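# Wind the cable around a held reel's hub

## Task

With one gripper holding the reel, pin the cable close to one of its ends beneath a finger of that gripper, then wrap the cable round the reel's hub for more than one complete turn, keeping it within roughly one cable thickness of the hub over almost the whole turn (any stretch between the flanges that doubles back is subtracted from the turn). Declare completion only while that gripper keeps the reel still and lifted above the table, the other arm's moving parts touch neither reel nor cable, and that other arm is not pressing hard against the holding arm.

## Robot and tools

Robot: two arms, left_arm and right_arm, each ending in a two-finger gripper. The fingers extend along the gripper's +z axis and separate along its y axis. end_effector_position marks the spot between the finger pads, roughly 1 cm short of the tips.

Frames. Scene frame: origin at table-top height, halfway between the arms' nominal bases; +x points out over the table, +z up, left_arm sits on the +y side (names do not match image sides). Actual bases: left_arm at (-0.021, +0.272, 0) m, quat_wxyz (+1.000, 0, 0, +0.011); right_arm at (+0.003, -0.333, 0) m, quat_wxyz (+1.000, 0, 0, -0.030). Each arm reports hand positions, quaternions, velocities, targets and its wrist camera pose in its own base frame; fixed cameras and the table use the scene frame. Reported hand numbers may be off by a few centimetres.

execute_actions(actions, cameras). actions is a list of actions; each action is a list of up to 15 rows, one row per 1/30 s step; a short action repeats its final row to fill 15 steps. Every row is one flat list of 14 numbers, each in [-1, 1], covering both arms: left_arm dx, dy, dz, rx, ry, rz, opening, then right_arm in the same order. The six pose numbers are an offset, not a pose: measured from that arm's Hand target as it was when the action began, along the Hand target's own axes. All rows inside one action count from that same start, but each new action or call starts from the current Hand target, so sending the same offset again moves further. Scale: 1.0 equals 0.6 m for dx, dy, dz and 180 degrees for rotation; rx, ry, rz form a single rotation vector. opening is absolute: +1 fully open (0.094 m), -1 closed. Camera images come back only when actions is empty or cameras requests them (names, ["all"], or []).

move(target, speed, blend, opening_speed, grip_force, blocking, cameras). target is one 14-number row or a list of up to 15 such rows, same layout and scale as above; every row is an offset from the Hand targets at the call's start, not from the previous row. Grippers travel in straight lines, all finishing together, within a 10 s cap. speed: m/s, 0.002 to 2.9, default 0.25 (rotation up to twice that in rad/s); one value or one per target. blend: corner rounding in metres, 0 means a full stop at each target. opening_speed: rate of the commanded opening on the -1..+1 scale per second, at least 0.2; use it to close gently. grip_force: newtons per finger pad, 10 to 50, one value or one per arm; it persists, and low forces close slowly (about 16 s at 10). blocking=false returns after about 0.5 s while motion continues. Moves do not avoid obstacles or the other arm; faster moves lag, stray and hit harder. Keep paths away from an arm's own base. The result adds a move: line (done, off_target, moving, held, fault) and any limits (paced = pose clipped, held = steps withheld).

wait(seconds 0 to 10, cameras): lets time pass with commands held. stop(cameras): brakes a running move. zoom_image(camera, region): enlarges part of the newest image of cam_high, cam_low, cam_left_wrist or cam_right_wrist; region [x0, y0, x1, y1] in pixels from the top-left, at most 504 by 504. finished_scene(scene): integer number of the current scene; irreversible, call it only once the winding holds.

Control notes. Each step the commanded orientation is limited to within 40 degrees of the measured one. Hand target is the last commanded (clipped) pose and the base for the next offsets. Grippers often stop a few centimetres short because of friction or load; a fresh command (even all zeros) requests the target again; if still short, send the remaining gap as an offset. A blocked arm keeps pushing until re-commanded: send six zeros for its pose, or an offset back past the gripper. To leave a gripper unchanged, resend its present opening, since 0 is a real command (half open). Tool commands in a result shows current commands.

Gripping. grip_measured uses the opening scale. Empty, it may read up to about 2.5 mm wide. On a hard part it reads slightly narrower (up to about 0.064) than the part. Squeeze rises about 1 N per 0.001 below first contact, then jumps to the force limit near 20 N; pads give roughly 50 to 64 N at full force. To release, command well above grip_measured.

Results also give joint positions (waist, shoulder, elbow, wrist pitch, wrist yaw, wrist roll, then gripper in metres), joint velocities, joint torques (offset and noisy; numbers 1 to 3 wrap at ±28 N m), and motor temperatures. Joint ranges in rad: waist -2.618 to 3.054, shoulder 0.000 to 3.142, elbow 0.000 to 3.142 (straight at 2.901), wrist pitch -1.571 to 1.571, wrist yaw -1.571 to 1.571, wrist roll -2.094 to 2.094. MOTOR HOT appears at 75 °C; at 90 °C the arm folds and goes idle; at 100 °C it collapses. Holding loads, stretched poses and pushing at unreachable targets heat motors.

Cameras: cam_high, cam_low, cam_left_wrist, cam_right_wrist, each 896x504; wrist images may lag during motion.

Avoid: dropping the reel or cable, anything leaving the table, fast impacts, hard pushes on the table or fixtures, the two arms or grippers colliding or one gripper closing on the other's fingers, and any contact with a wrist camera cable. Objects may occasionally be nudged by outside pushes.

Each tool is called after "Request:" as name(argument=value, ...) on one line, values as JSON.

## Session

Request:
execute_actions(actions=[])

Scene clock: 0.00 s.
left_arm: end_effector_position=(+0.3871, -0.0047, +0.1294) grip_measured=+1.000 end_effector_quat_wxyz=(+0.643, -0.033, +0.765, -0.001) | right_arm: end_effector_position=(+0.3831, -0.0829, +0.0943) grip_measured=+1.000 end_effector_quat_wxyz=(+0.573, +0.159, +0.796, -0.113)
Joint positions: left_arm=[-0.062 1.492 0.276 1.041 -0.101 -0.063 0.094] | right_arm=[-0.082 1.557 0.348 0.872 0.293 0.103 0.094]
Joint velocities: within noise
Joint torques (N m): no reading
Motor temperatures (°C): left_arm=[21 21 20 19 20 19 19] | right_arm=[22 22 25 20 22 18 21]
Heat: left arm: 21 °C; right arm: 25 °C.
Hand target: left_arm +0.3894, -0.0048, +0.1378; +0.653, -0.034, +0.757, -0.002 | right_arm +0.3830, -0.0830, +0.0939; +0.571, +0.159, +0.797, -0.114
Tool commands: left_gripper/opening=+1.0 right_gripper/opening=+1.0

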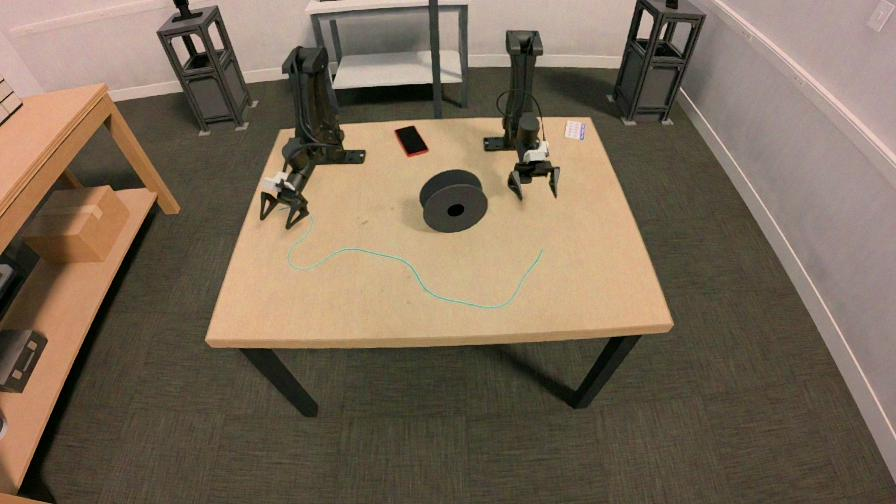

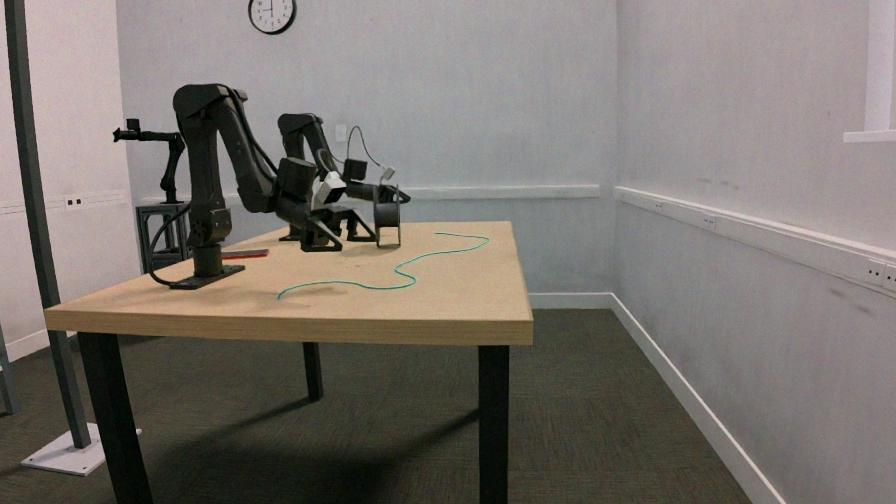

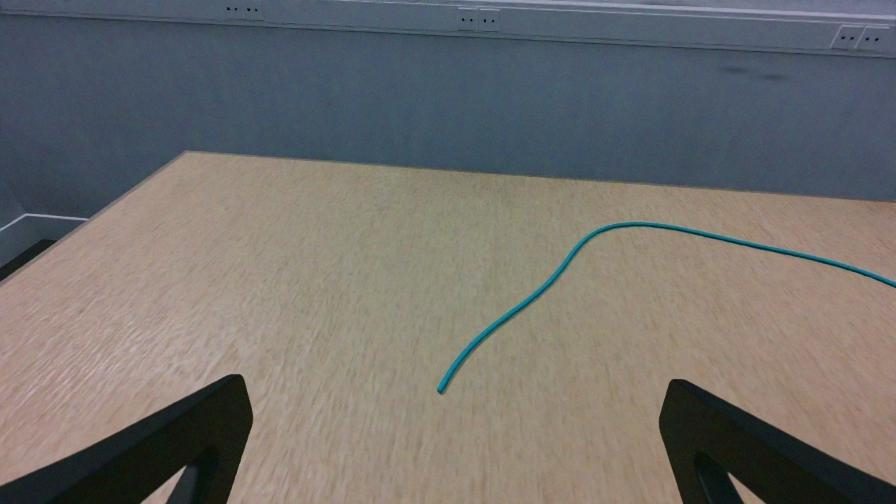

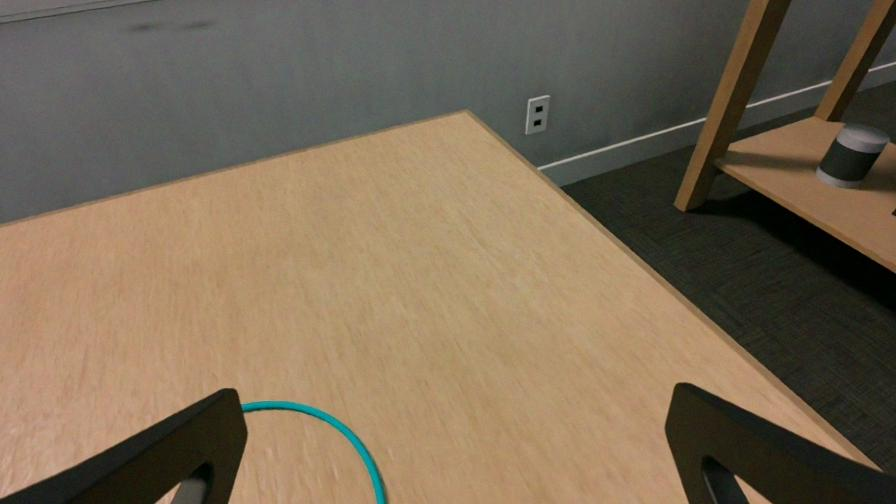

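Request:
zoom_image(camera="cam_high", region=[390, 140, 530, 240])

Request:
zoom_image(camera="cam_low", region=[340, 160, 440, 260])

Request:
zoom_image(camera="cam_high", region=[240, 150, 400, 290])

Scaled by 3.600 from the camera's 896x504 image, which has a finer 1280x720 frame.

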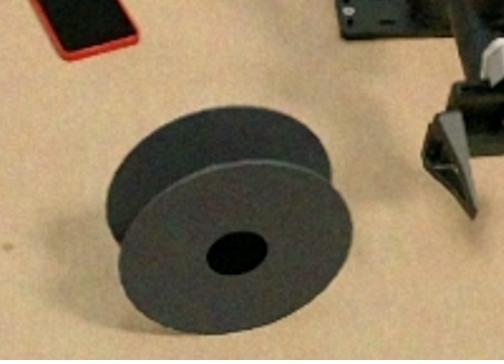

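Scaled by 5.040 from the camera's 896x504 image, which has a finer 1280x720 frame.

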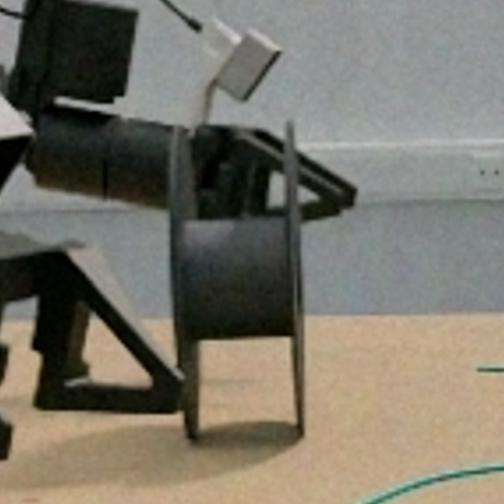

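Scaled by 3.150 from the camera's 896x504 image, which has a finer 1280x720 frame.

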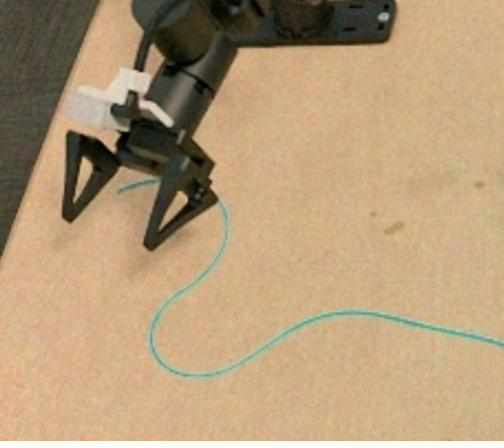

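Request:
move(target=[-0.148,-0.126,-0.138,0.394,0.180,0.213,1,0,0,0,0,0,0,1], cameras=["all"])

Scene clock: 25.03 s.
left_arm: end_effector_position=(+0.3215, -0.0754, +0.2337) grip_measured=+1.000 end_effector_quat_wxyz=(+0.291, +0.567, +0.734, -0.236) | right_arm: end_effector_position=(+0.3831, -0.0829, +0.0943) grip_measured=+1.000 end_effector_quat_wxyz=(+0.573, +0.159, +0.796, -0.113)
Joint positions: left_arm=[0.154 1.664 1.631 -1.464 0.766 1.44 0.094] | right_arm=[-0.082 1.557 0.348 0.872 0.293 0.103 0.094]
Joint torques (N m): left_arm=[-0.38 -5.52 7.82 0.38 0.49 0.11] | right_arm=[0.05 -5.59 5.18 2.12 0.08 0.04]
Motor temperatures (°C): left_arm=[21 22 22 24 20 19 19] | right_arm=[22 23 25 23 22 18 21]
Heat: left arm: 24 °C; right arm: 25 °C.
Hand target: left_arm +0.3241, -0.0788, +0.2414; +0.299, +0.572, +0.726, -0.237 | right_arm +0.3830, -0.0830, +0.0939; +0.571, +0.159, +0.797, -0.114
Off the commanded pose: left_arm 0.009 m, 1 deg | right_arm 0.001 m, 0 deg.
move: done
camera_calibration:
cam_left_wrist: T_world_to_cam=[[-0.96063, -0.277109, 0.0200128, 0.283532], [-0.269442, 0.911638, -0.310352, 0.263231], [0.0677567, -0.303525, -0.950411, 0.267024], [0, 0, 0, 1]] pos_world=[0.325202, -0.0803532, 0.329803]

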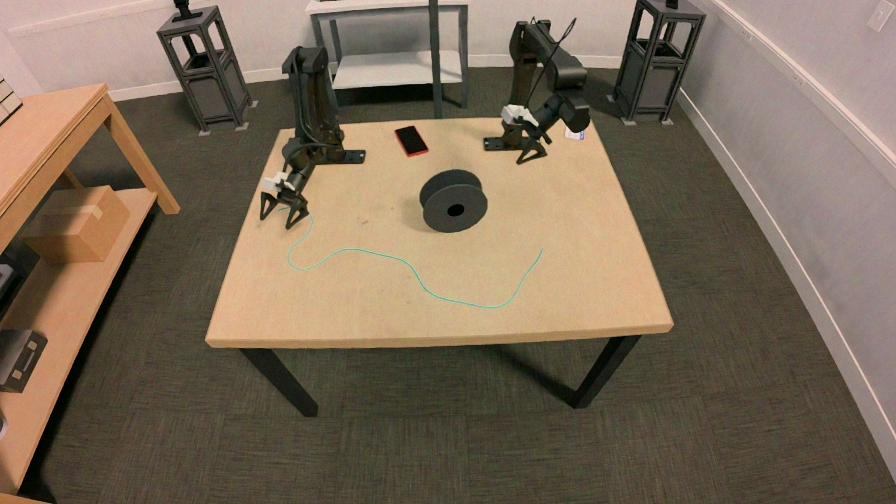

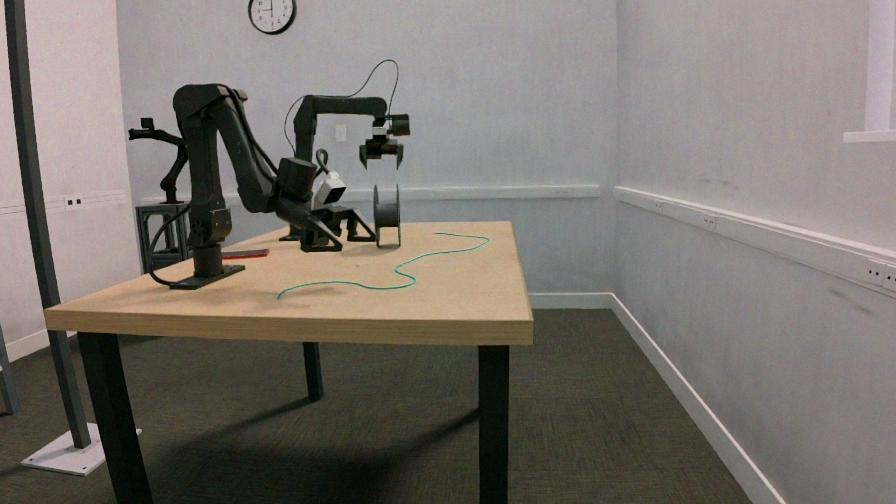

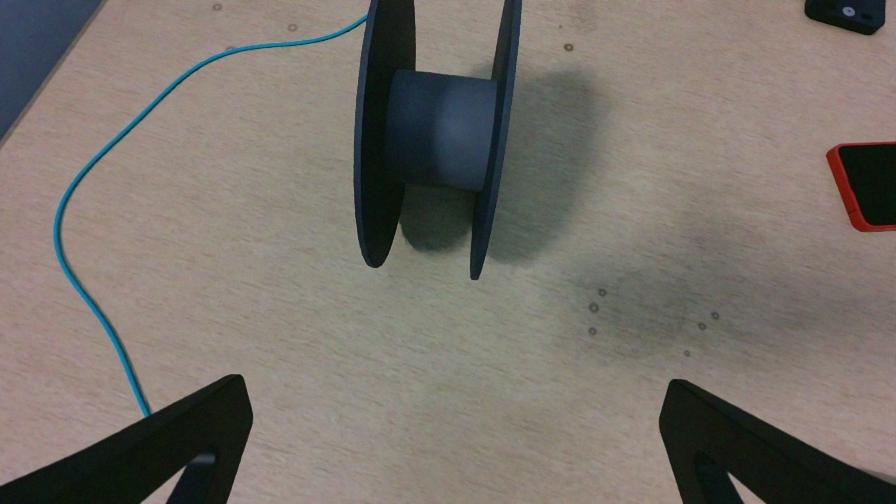

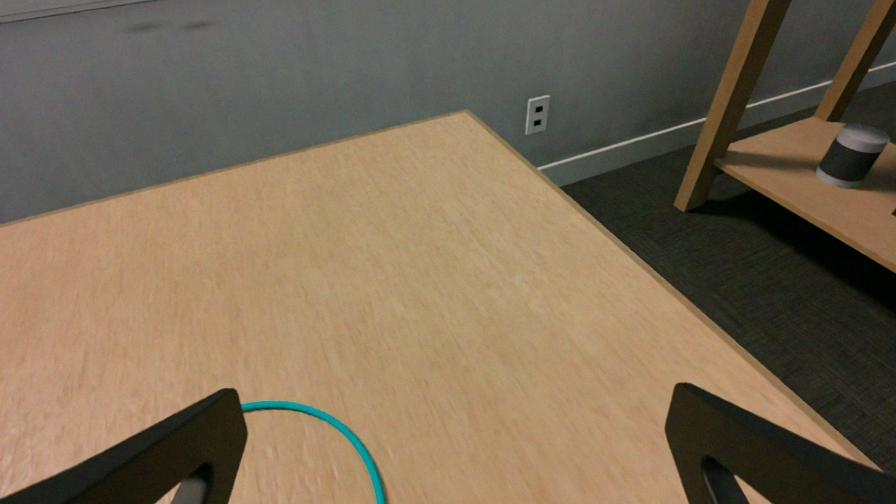

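Request:
move(target=[0,0,0,0,0,0,1,-0.136,-0.111,-0.251,0.231,0.347,0.323,1], cameras=["all"])

Scene clock: 35.23 s.
left_arm: end_effector_position=(+0.3215, -0.0754, +0.2337) grip_measured=+1.000 end_effector_quat_wxyz=(+0.291, +0.567, +0.734, -0.236) | right_arm: end_effector_position=(+0.2561, -0.1015, +0.2130) grip_measured=+1.000 end_effector_quat_wxyz=(+0.054, +0.700, +0.712, +0.021)
Joint positions: left_arm=[0.154 1.664 1.631 -1.464 0.766 1.44 0.094] | right_arm=[-0.38 1.523 1.604 -1.536 0.002 1.174 0.094]
Joint torques (N m): left_arm=[-0.5 -5.35 7.57 0.38 0.47 0.09] | right_arm=[-0.31 -7.27 5.97 0.38 0.01 0.17]
Heat: left arm: 22 °C; right arm: 26 °C.
Hand target: left_arm +0.3241, -0.0788, +0.2414; +0.299, +0.572, +0.726, -0.237 | right_arm +0.2501, -0.0999, +0.2196; +0.000, +0.707, +0.707, +0.000
Off the commanded pose: left_arm 0.009 m, 1 deg | right_arm 0.009 m, 7 deg.
joint sent to its limit (right arm) — joint 4 (wrist pitch), lower limit. The joint targets are off in orientation, not in position.
move: off_target (right_arm)
camera_calibration:
cam_left_wrist: T_world_to_cam=[[-0.960799, -0.276529, 0.0199108, 0.283571], [-0.268861, 0.911815, -0.310335, 0.263024], [0.0676615, -0.303523, -0.950419, 0.267065], [0, 0, 0, 1]] pos_world=[0.325102, -0.0803532, 0.329803]
cam_right_wrist: T_world_to_cam=[[-0.993533, -0.0039977, -0.113477, 0.28199], [-0.0442903, 0.933863, 0.354878, 0.0678587], [0.104554, 0.357608, -0.928, 0.300609], [0, 0, 0, 1]] pos_world=[0.251742, -0.169744, 0.286884]

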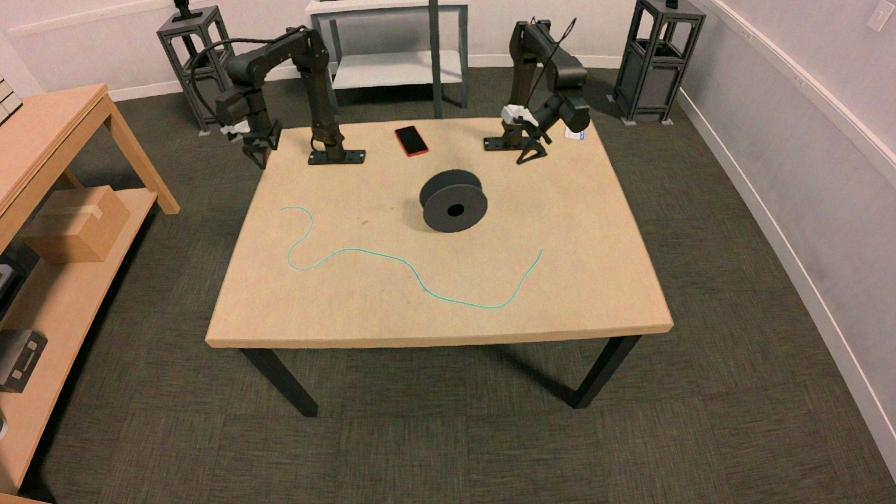

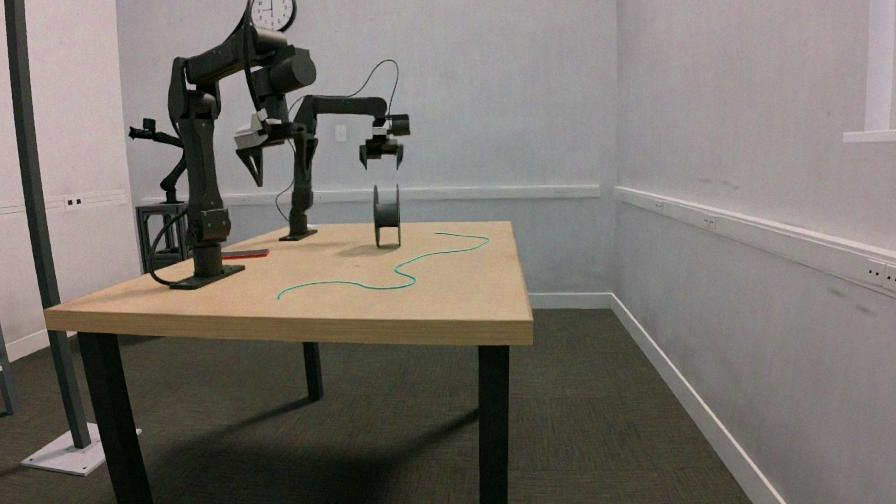

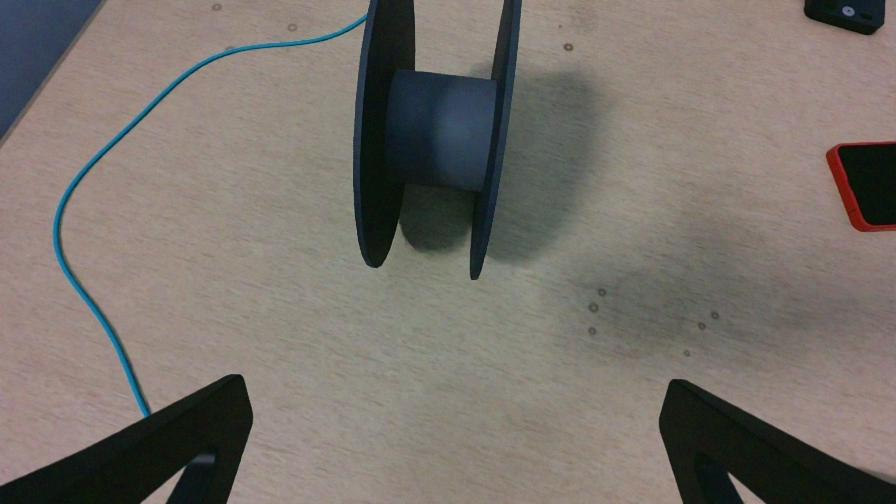

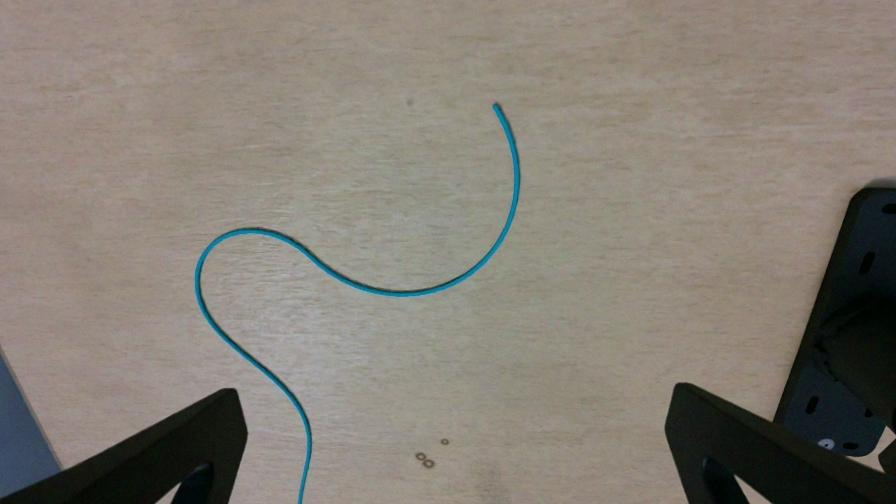

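Request:
move(target=[0,0,0,0,0,0,1,0.05,-0.005,0.308,0,0,0.139,0], cameras=["cam_right_wrist","cam_low"])

Scene clock: 38.90 s.
left_arm: end_effector_position=(+0.3215, -0.0754, +0.2337) grip_measured=+1.000 end_effector_quat_wxyz=(+0.291, +0.567, +0.734, -0.236) | right_arm: end_effector_position=(+0.2485, -0.0704, +0.0392) grip_measured=+0.001 end_effector_quat_wxyz=(+0.001, +0.841, +0.541, +0.005)
Joint positions: left_arm=[0.154 1.664 1.631 -1.464 0.766 1.44 0.094] | right_arm=[-0.284 1.577 0.96 -0.945 -0.006 1.713 0.047]
Joint torques (N m): left_arm=[-0.49 -5.31 7.76 0.38 0.48 0.13] | right_arm=[0.39 -5.34 4.72 0.43 0.07 0.14]
Heat: left arm: 22 °C; right arm: 26 °C.
Hand target: left_arm +0.3241, -0.0788, +0.2414; +0.299, +0.572, +0.726, -0.237 | right_arm +0.2469, -0.0698, +0.0348; +0.000, +0.843, +0.538, +0.000
Off the commanded pose: left_arm 0.009 m, 1 deg | right_arm 0.005 m, 1 deg.
move: done
camera_calibration:
cam_right_wrist: T_world_to_cam=[[-0.903495, 0.428343, -0.0147971, 0.25907], [0.38608, 0.82837, 0.405888, -0.0162573], [0.186117, 0.361005, -0.913803, 0.108366], [0, 0, 0, 1]] pos_world=[0.220176, -0.136624, 0.109457]
Images, in order (width x height): cam_low 896x504, cam_right_wrist 896x504.

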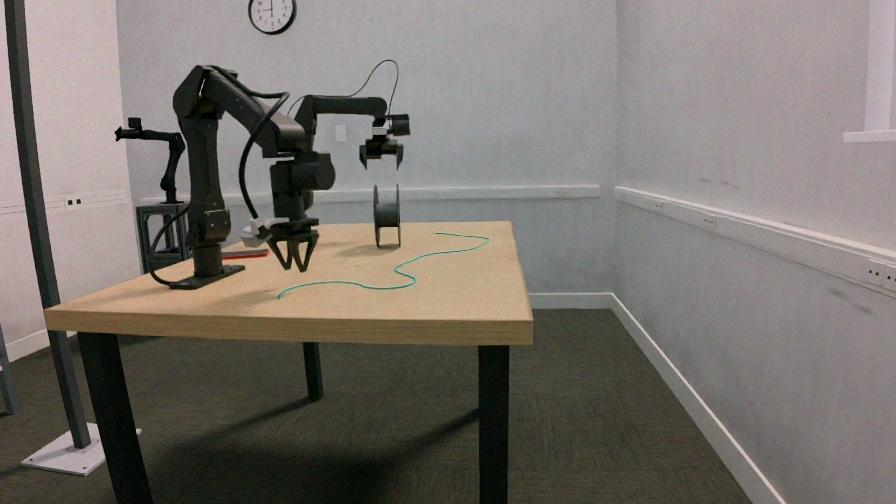

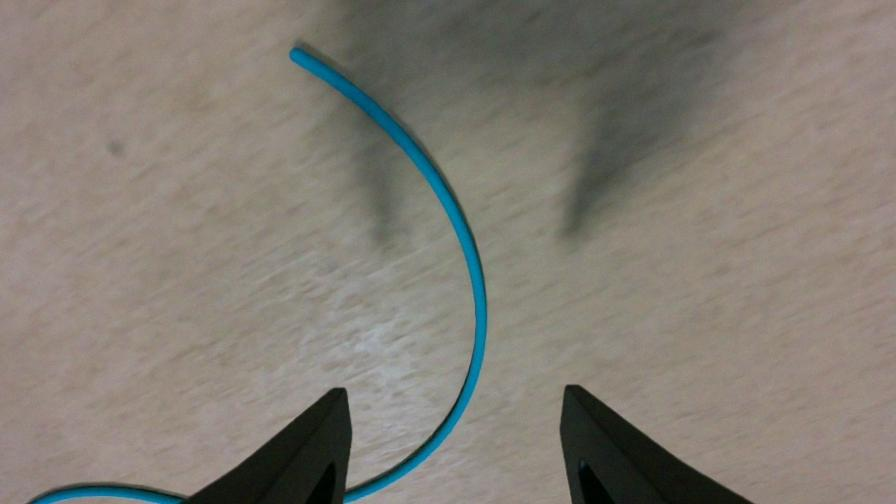

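Request:
move(target=[0,0,0,0,0,0,1,0,-0.01,0.037,0,0,0,0], speed=0.08, cameras=["cam_right_wrist","cam_low"])

Scene clock: 40.60 s.
left_arm: end_effector_position=(+0.3215, -0.0754, +0.2337) grip_measured=+1.000 end_effector_quat_wxyz=(+0.291, +0.567, +0.734, -0.236) | right_arm: end_effector_position=(+0.2443, -0.0682, +0.0183) grip_measured=+0.001 end_effector_quat_wxyz=(+0.003, +0.841, +0.541, +0.007)
Joint positions: left_arm=[0.154 1.664 1.631 -1.464 0.766 1.44 0.094] | right_arm=[-0.281 1.59 0.882 -0.848 -0.006 1.718 0.047]
Joint torques (N m): left_arm=[-0.68 -5.39 7.8 0.38 0.53 0.11] | right_arm=[0.49 -5 4.48 0.44 0.08 0.16]
Heat: left arm: 22 °C; right arm: 26 °C.
Hand target: left_arm +0.3241, -0.0788, +0.2414; +0.299, +0.572, +0.726, -0.237 | right_arm +0.2415, -0.0673, +0.0127; +0.000, +0.843, +0.537, +0.000
Off the commanded pose: left_arm 0.009 m, 1 deg | right_arm 0.006 m, 1 deg.
move: done
camera_calibration:
cam_right_wrist: T_world_to_cam=[[-0.902901, 0.429365, -0.0203819, 0.254052], [0.384826, 0.828548, 0.406715, -0.00751886], [0.191517, 0.35938, -0.913328, 0.087841], [0, 0, 0, 1]] pos_world=[0.215454, -0.13442, 0.0884637]
Images, in order (width x height): cam_low 896x504, cam_right_wrist 896x504.

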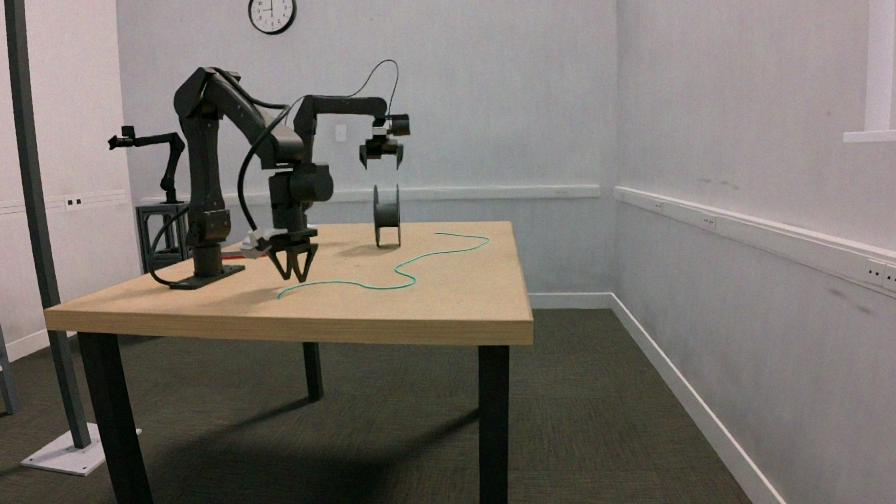

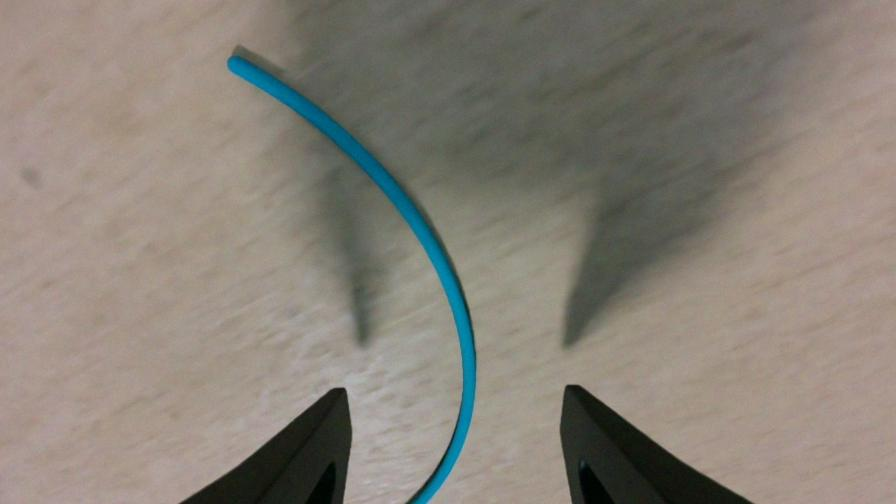

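Request:
move(target=[[0,0,0,0,0,0,1,0,0,0.010,0,0,0,0],[0,0,0,0,0,0,1,0,0,0.010,0,0,0,-1]], speed=0.05, opening_speed=1, cameras=["cam_right_wrist","cam_low"])

Scene clock: 43.27 s.
left_arm: end_effector_position=(+0.3215, -0.0754, +0.2337) grip_measured=+1.000 end_effector_quat_wxyz=(+0.291, +0.567, +0.734, -0.236) | right_arm: end_effector_position=(+0.2450, -0.0684, +0.0128) grip_measured=-0.991 end_effector_quat_wxyz=(+0.004, +0.841, +0.541, +0.008)
Joint positions: left_arm=[0.154 1.664 1.631 -1.464 0.766 1.44 0.094] | right_arm=[-0.281 1.601 0.869 -0.821 -0.006 1.718 0]
Joint torques (N m): left_arm=[-0.44 -5.3 7.76 0.38 0.52 0.11] | right_arm=[0.39 -4.93 4.33 0.45 0.08 0.17]
Heat: left arm: 22 °C; right arm: 26 °C.
Hand target: left_arm +0.3241, -0.0788, +0.2414; +0.299, +0.572, +0.726, -0.237 | right_arm +0.2414, -0.0673, +0.0066; +0.000, +0.843, +0.537, +0.000
Off the commanded pose: left_arm 0.009 m, 1 deg | right_arm 0.007 m, 1 deg.
move: done
camera_calibration:
cam_right_wrist: T_world_to_cam=[[-0.902704, 0.429645, -0.0230441, 0.254639], [0.384035, 0.828712, 0.407127, -0.00523197], [0.194017, 0.358665, -0.913081, 0.0821051], [0, 0, 0, 1]] pos_world=[0.215943, -0.134517, 0.0829666]
Images, in order (width x height): cam_low 896x504, cam_right_wrist 896x504.

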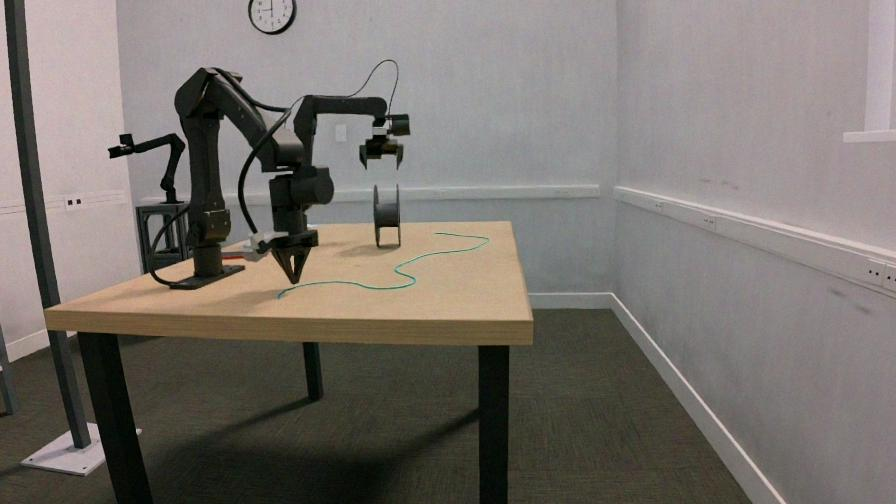

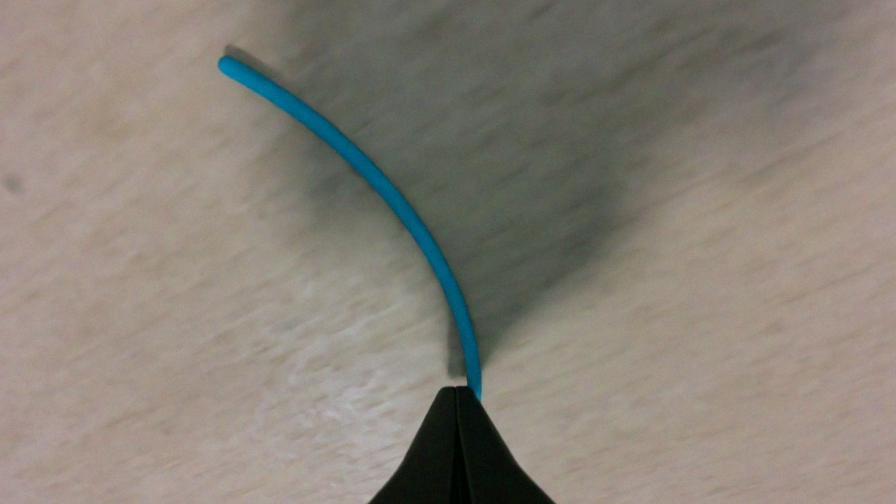

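Request:
move(target=[0,0,0,0,0,0,1,0,0,-0.08,0,0,0,-1], speed=0.1, cameras=["cam_right_wrist"])

Scene clock: 45.40 s.
left_arm: end_effector_position=(+0.3215, -0.0754, +0.2337) grip_measured=+1.000 end_effector_quat_wxyz=(+0.291, +0.567, +0.734, -0.236) | right_arm: end_effector_position=(+0.2405, -0.0671, +0.0471) grip_measured=-0.991 end_effector_quat_wxyz=(-0.006, +0.841, +0.541, -0.001)
Joint positions: left_arm=[0.154 1.664 1.631 -1.464 0.766 1.44 0.094] | right_arm=[-0.281 1.552 0.968 -0.998 -0.006 1.718 0]
Joint torques (N m): left_arm=[-0.65 -5.31 7.75 0.39 0.52 0.12] | right_arm=[0.39 -7.19 6.79 0.05 0.07 0.15]
Heat: left arm: 22 °C; right arm: 26 °C.
Hand target: left_arm +0.3241, -0.0788, +0.2414; +0.299, +0.572, +0.726, -0.237 | right_arm +0.2415, -0.0673, +0.0546; +0.000, +0.843, +0.537, +0.000
Off the commanded pose: left_arm 0.009 m, 1 deg | right_arm 0.008 m, 1 deg.
move: done
camera_calibration:
cam_right_wrist: T_world_to_cam=[[-0.902942, 0.429738, 0.00446617, 0.249591], [0.394918, 0.82559, 0.40304, -0.0212056], [0.169514, 0.365685, -0.915172, 0.120308], [0, 0, 0, 1]] pos_world=[0.213347, -0.133747, 0.117535]
Images, in order (width x height): cam_right_wrist 896x504.

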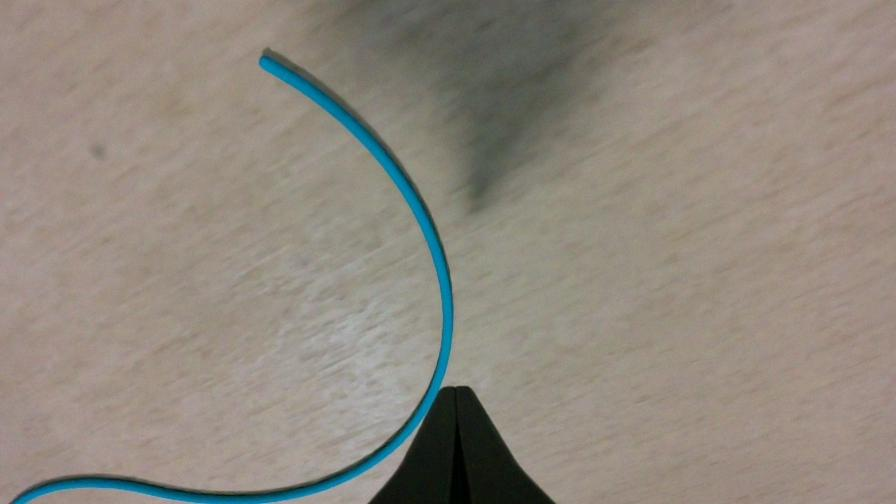

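Request:
move(target=[[0,0,0,0,0,0,1,0,0,0.078,0,0,0,-0.3],[0,0,0,0,0,0,1,0,0,0.098,0,0,0,-0.3],[0,0,0,0,0,0,1,0,0,0.098,0,0,0,-1]], speed=[0.1,0.03,0.03], opening_speed=1, cameras=["cam_right_wrist"])

Request:
move(target=[0,0,0,0,0,0,1,0,0,-0.1,0,0,0,-1], speed=0.1, cameras=["cam_right_wrist"])

Scene clock: 48.80 s.
left_arm: end_effector_position=(+0.3215, -0.0754, +0.2337) grip_measured=+1.000 end_effector_quat_wxyz=(+0.291, +0.567, +0.734, -0.236) | right_arm: end_effector_position=(+0.2420, -0.0674, +0.0041) grip_measured=-0.968 end_effector_quat_wxyz=(-0.001, +0.841, +0.540, +0.004)
Joint positions: left_arm=[0.154 1.664 1.631 -1.464 0.766 1.44 0.094] | right_arm=[-0.281 1.619 0.849 -0.796 -0.007 1.719 0.002]
Joint torques (N m): left_arm=[-0.57 -5.33 7.77 0.35 0.51 0.09] | right_arm=[0.47 -4.66 3.92 0.68 0.08 0.16]
Heat: left arm: 22 °C; right arm: 26 °C.
Hand target: left_arm +0.3241, -0.0788, +0.2414; +0.299, +0.572, +0.726, -0.237 | right_arm +0.2414, -0.0673, -0.0042; +0.000, +0.843, +0.537, +0.000
Off the commanded pose: left_arm 0.009 m, 1 deg | right_arm 0.008 m, 1 deg.
move: done
camera_calibration:
cam_right_wrist: T_world_to_cam=[[-0.902588, 0.430387, -0.0100956, 0.251316], [0.38964, 0.826659, 0.405975, -0.0028507], [0.183072, 0.362495, -0.913828, 0.0773198], [0, 0, 0, 1]] pos_world=[0.21379, -0.133834, 0.0743515]
Images, in order (width x height): cam_right_wrist 896x504.

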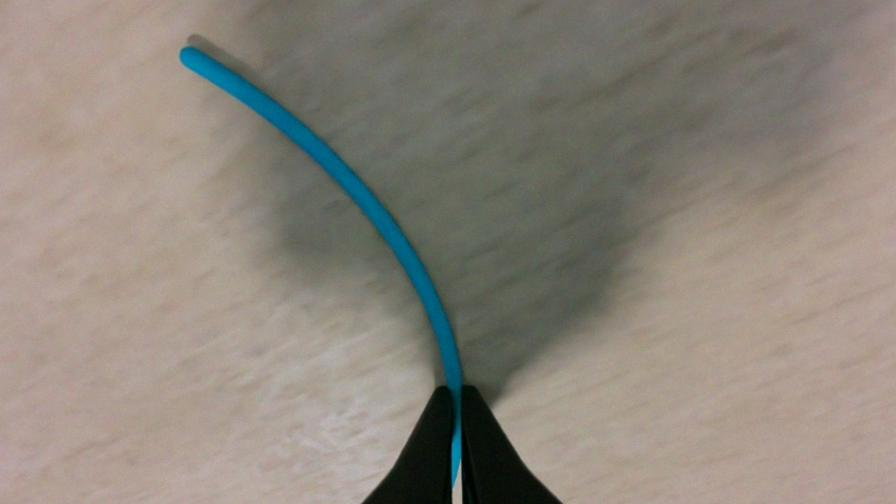

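Scene clock: 50.17 s.
left_arm: end_effector_position=(+0.3215, -0.0754, +0.2337) grip_measured=+1.000 end_effector_quat_wxyz=(+0.291, +0.567, +0.734, -0.236) | right_arm: end_effector_position=(+0.2403, -0.0669, +0.0478) grip_measured=-0.971 end_effector_quat_wxyz=(-0.007, +0.841, +0.540, -0.001)
Joint positions: left_arm=[0.154 1.664 1.631 -1.464 0.766 1.44 0.094] | right_arm=[-0.281 1.552 0.971 -1.002 -0.007 1.719 0.001]
Joint torques (N m): left_arm=[-0.65 -5.39 7.76 0.37 0.52 0.11] | right_arm=[0.43 -7.3 6.84 0.09 0.07 0.17]
Heat: left arm: 22 °C; right arm: 26 °C.
Hand target: left_arm +0.3241, -0.0788, +0.2414; +0.299, +0.572, +0.726, -0.237 | right_arm +0.2415, -0.0673, +0.0558; +0.000, +0.843, +0.537, +0.000
Off the commanded pose: left_arm 0.009 m, 1 deg | right_arm 0.008 m, 1 deg.
move: done
camera_calibration:
cam_right_wrist: T_world_to_cam=[[-0.902609, 0.430419, 0.00602834, 0.249205], [0.396022, 0.824824, 0.403523, -0.0218825], [0.168712, 0.366611, -0.91495, 0.121214], [0, 0, 0, 1]] pos_world=[0.21315, -0.133652, 0.118232]
Images, in order (width x height): cam_right_wrist 896x504.

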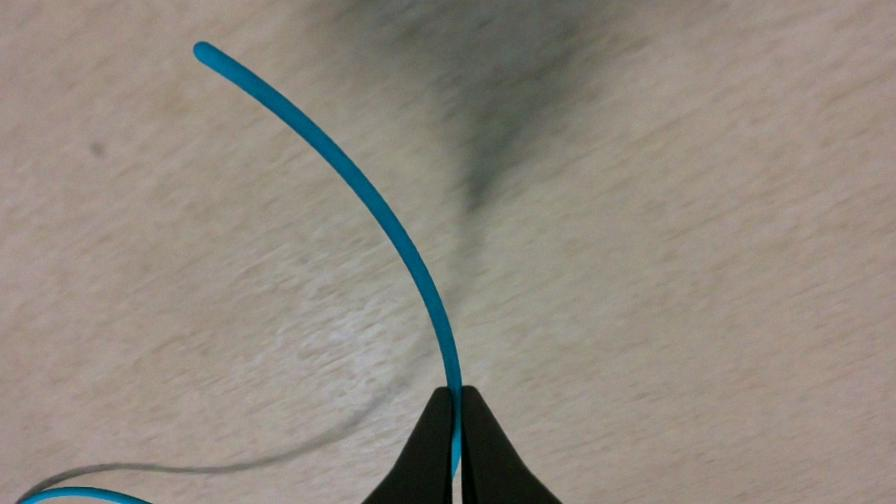

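Request:
move(target=[0,0,0,0,0,0,1,0.118,0.108,-0.073,0,0,-0.75,-1], speed=0.35, cameras=["cam_high","cam_right_wrist"])

Scene clock: 57.73 s.
left_arm: end_effector_position=(+0.3215, -0.0754, +0.2337) grip_measured=+1.000 end_effector_quat_wxyz=(+0.291, +0.567, +0.734, -0.236) | right_arm: end_effector_position=(+0.3278, -0.0313, +0.0998) grip_measured=-0.971 end_effector_quat_wxyz=(+0.006, -0.166, +0.986, +0.000)
Joint positions: left_arm=[0.154 1.664 1.631 -1.464 0.766 1.44 0.094] | right_arm=[-0.1 1.784 1.44 -1.216 -0.003 -0.433 0.001]
Joint torques (N m): left_arm=[-0.65 -5.26 7.8 0.37 0.48 0.11] | right_arm=[0.38 -6.91 7.58 0.19 0.04 -0.08]
Heat: left arm: 23 °C; right arm: 26 °C.
Hand target: left_arm +0.3241, -0.0788, +0.2414; +0.299, +0.572, +0.726, -0.237 | right_arm +0.3301, -0.0305, +0.0996; +0.000, -0.174, +0.985, +0.000
Off the commanded pose: left_arm 0.009 m, 1 deg | right_arm 0.003 m, 1 deg.
move: done
camera_calibration:
cam_right_wrist: T_world_to_cam=[[0.312195, -0.95, -0.00586719, -0.127734], [-0.874615, -0.289822, 0.388653, 0.276212], [-0.37092, -0.116204, -0.921366, 0.303306], [0, 0, 0, 1]] pos_world=[0.393959, -0.00604912, 0.171356]
Images, in order (width x height): cam_high 896x504, cam_right_wrist 896x504.

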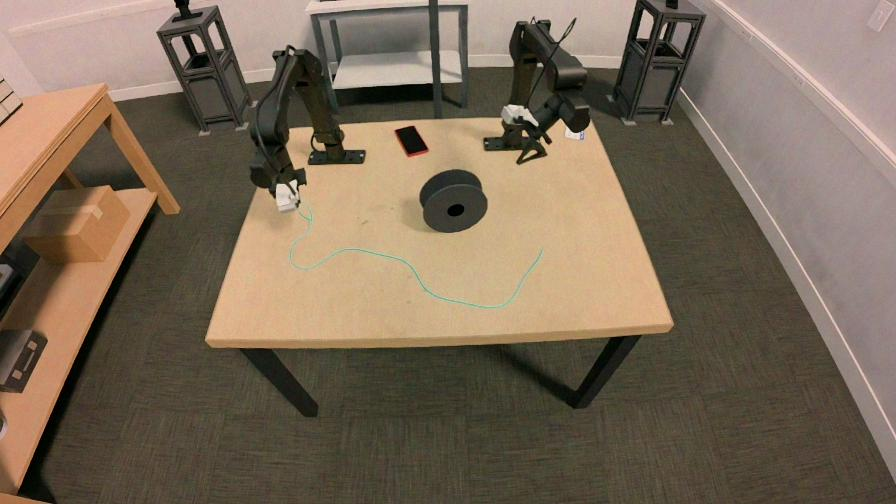

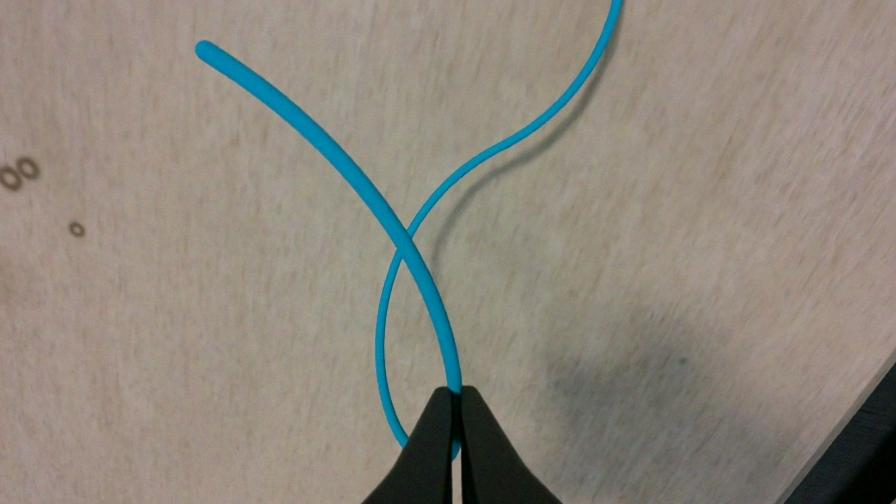

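Request:
move(target=[0,0,0,0,0,0,1,-0.138,0.233,0,0,0,-0.111,-1], speed=0.2, cameras=["cam_high","cam_right_wrist"])

Scene clock: 60.23 s.
left_arm: end_effector_position=(+0.3215, -0.0754, +0.2337) grip_measured=+1.000 end_effector_quat_wxyz=(+0.291, +0.567, +0.734, -0.236) | right_arm: end_effector_position=(+0.3580, +0.1296, +0.1016) grip_measured=-0.971 end_effector_quat_wxyz=(+0.007, -0.348, +0.937, -0.001)
Joint positions: left_arm=[0.154 1.664 1.631 -1.464 0.766 1.44 0.094] | right_arm=[0.346 1.981 1.708 -1.283 0.002 -0.366 0.001]
Joint torques (N m): left_arm=[-0.49 -5.46 7.72 0.36 0.51 0.08] | right_arm=[-0.28 -8.54 7.62 0.18 -0.01 0.13]
Heat: left arm: 23 °C; right arm: 26 °C.
Hand target: left_arm +0.3241, -0.0788, +0.2414; +0.299, +0.572, +0.726, -0.237 | right_arm +0.3601, +0.1293, +0.0996; +0.000, -0.342, +0.940, +0.000
Off the commanded pose: left_arm 0.009 m, 1 deg | right_arm 0.003 m, 1 deg.
move: done
camera_calibration:
cam_right_wrist: T_world_to_cam=[[0.641026, -0.767519, -0.000204034, -0.126159], [-0.707422, -0.590936, 0.387748, 0.327745], [-0.297725, -0.248412, -0.921765, 0.32585], [0, 0, 0, 1]] pos_world=[0.409739, 0.177792, 0.173249]
Images, in order (width x height): cam_high 896x504, cam_right_wrist 896x504.

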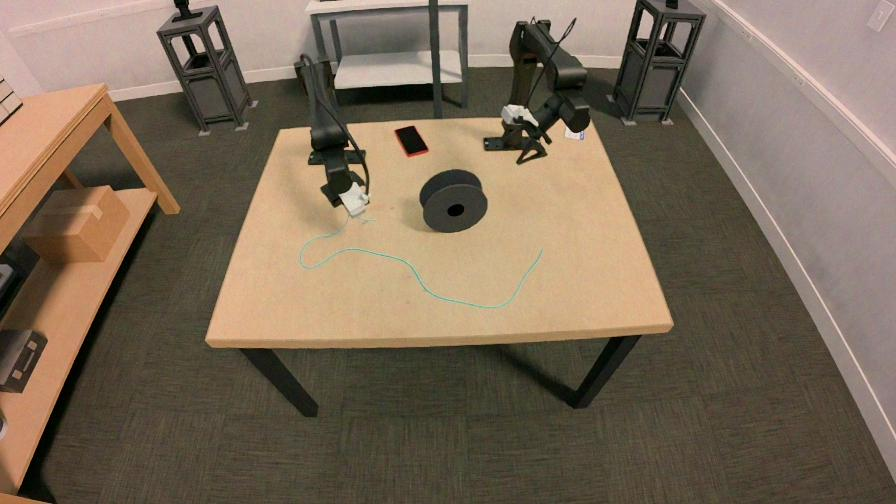

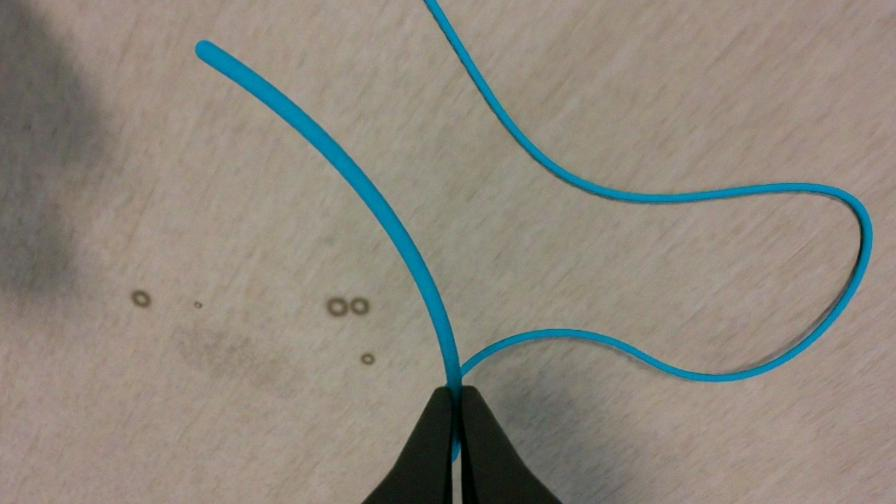

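Request:
move(target=[[0,0,0,0,0,0,1,0,0,0.155,0,0,0,-1],[0,0,0,0,0,0,1,0,0,0.155,0,0,0,-0.4],[0,0,0,0,0,0,1,0,0,0,0,0,0,-0.2]], speed=0.12, opening_speed=1, cameras=["cam_right_wrist"])

Scene clock: 65.10 s.
left_arm: end_effector_position=(+0.3215, -0.0754, +0.2337) grip_measured=+1.000 end_effector_quat_wxyz=(+0.291, +0.567, +0.734, -0.236) | right_arm: end_effector_position=(+0.3578, +0.1296, +0.0870) grip_measured=-0.202 end_effector_quat_wxyz=(-0.013, -0.348, +0.937, -0.001)
Joint positions: left_arm=[0.154 1.664 1.631 -1.464 0.766 1.44 0.094] | right_arm=[0.346 2.025 1.712 -1.284 0.002 -0.365 0.038]
Joint torques (N m): left_arm=[-0.51 -5.2 7.8 0.41 0.48 0.08] | right_arm=[-0.25 -12.52 7.13 0.1 -0.01 0.09]
Heat: left arm: 23 °C; right arm: 26 °C.
Hand target: left_arm +0.3241, -0.0788, +0.2414; +0.299, +0.572, +0.726, -0.237 | right_arm +0.3601, +0.1293, +0.0996; +0.000, -0.342, +0.940, +0.000
Off the commanded pose: left_arm 0.009 m, 1 deg | right_arm 0.013 m, 2 deg.
move: off_target (right_arm); target 3's new opening was sent with right_arm's hand 0.013 m and 2 deg from that target
camera_calibration:
cam_right_wrist: T_world_to_cam=[[0.640152, -0.768118, -0.014118, -0.124505], [-0.692455, -0.584858, 0.422429, 0.324096], [-0.332733, -0.260643, -0.906286, 0.325075], [0, 0, 0, 1]] pos_world=[0.412287, 0.178644, 0.155946]
Images, in order (width x height): cam_right_wrist 896x504.

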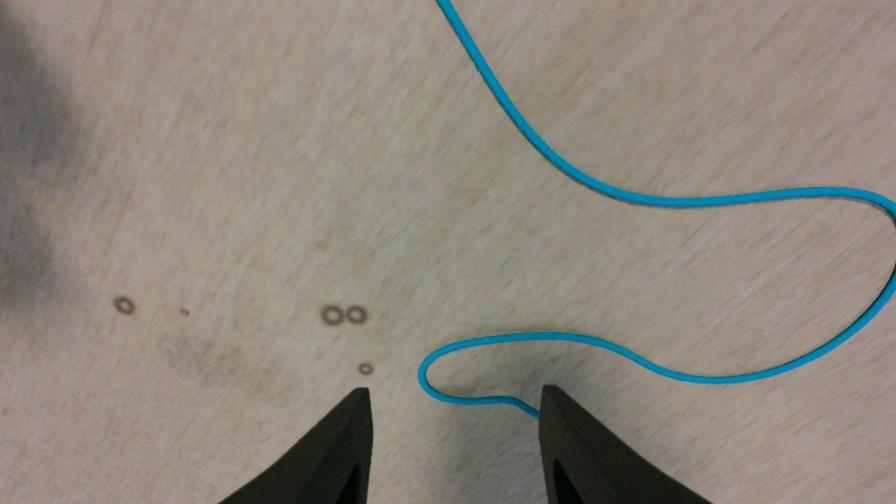

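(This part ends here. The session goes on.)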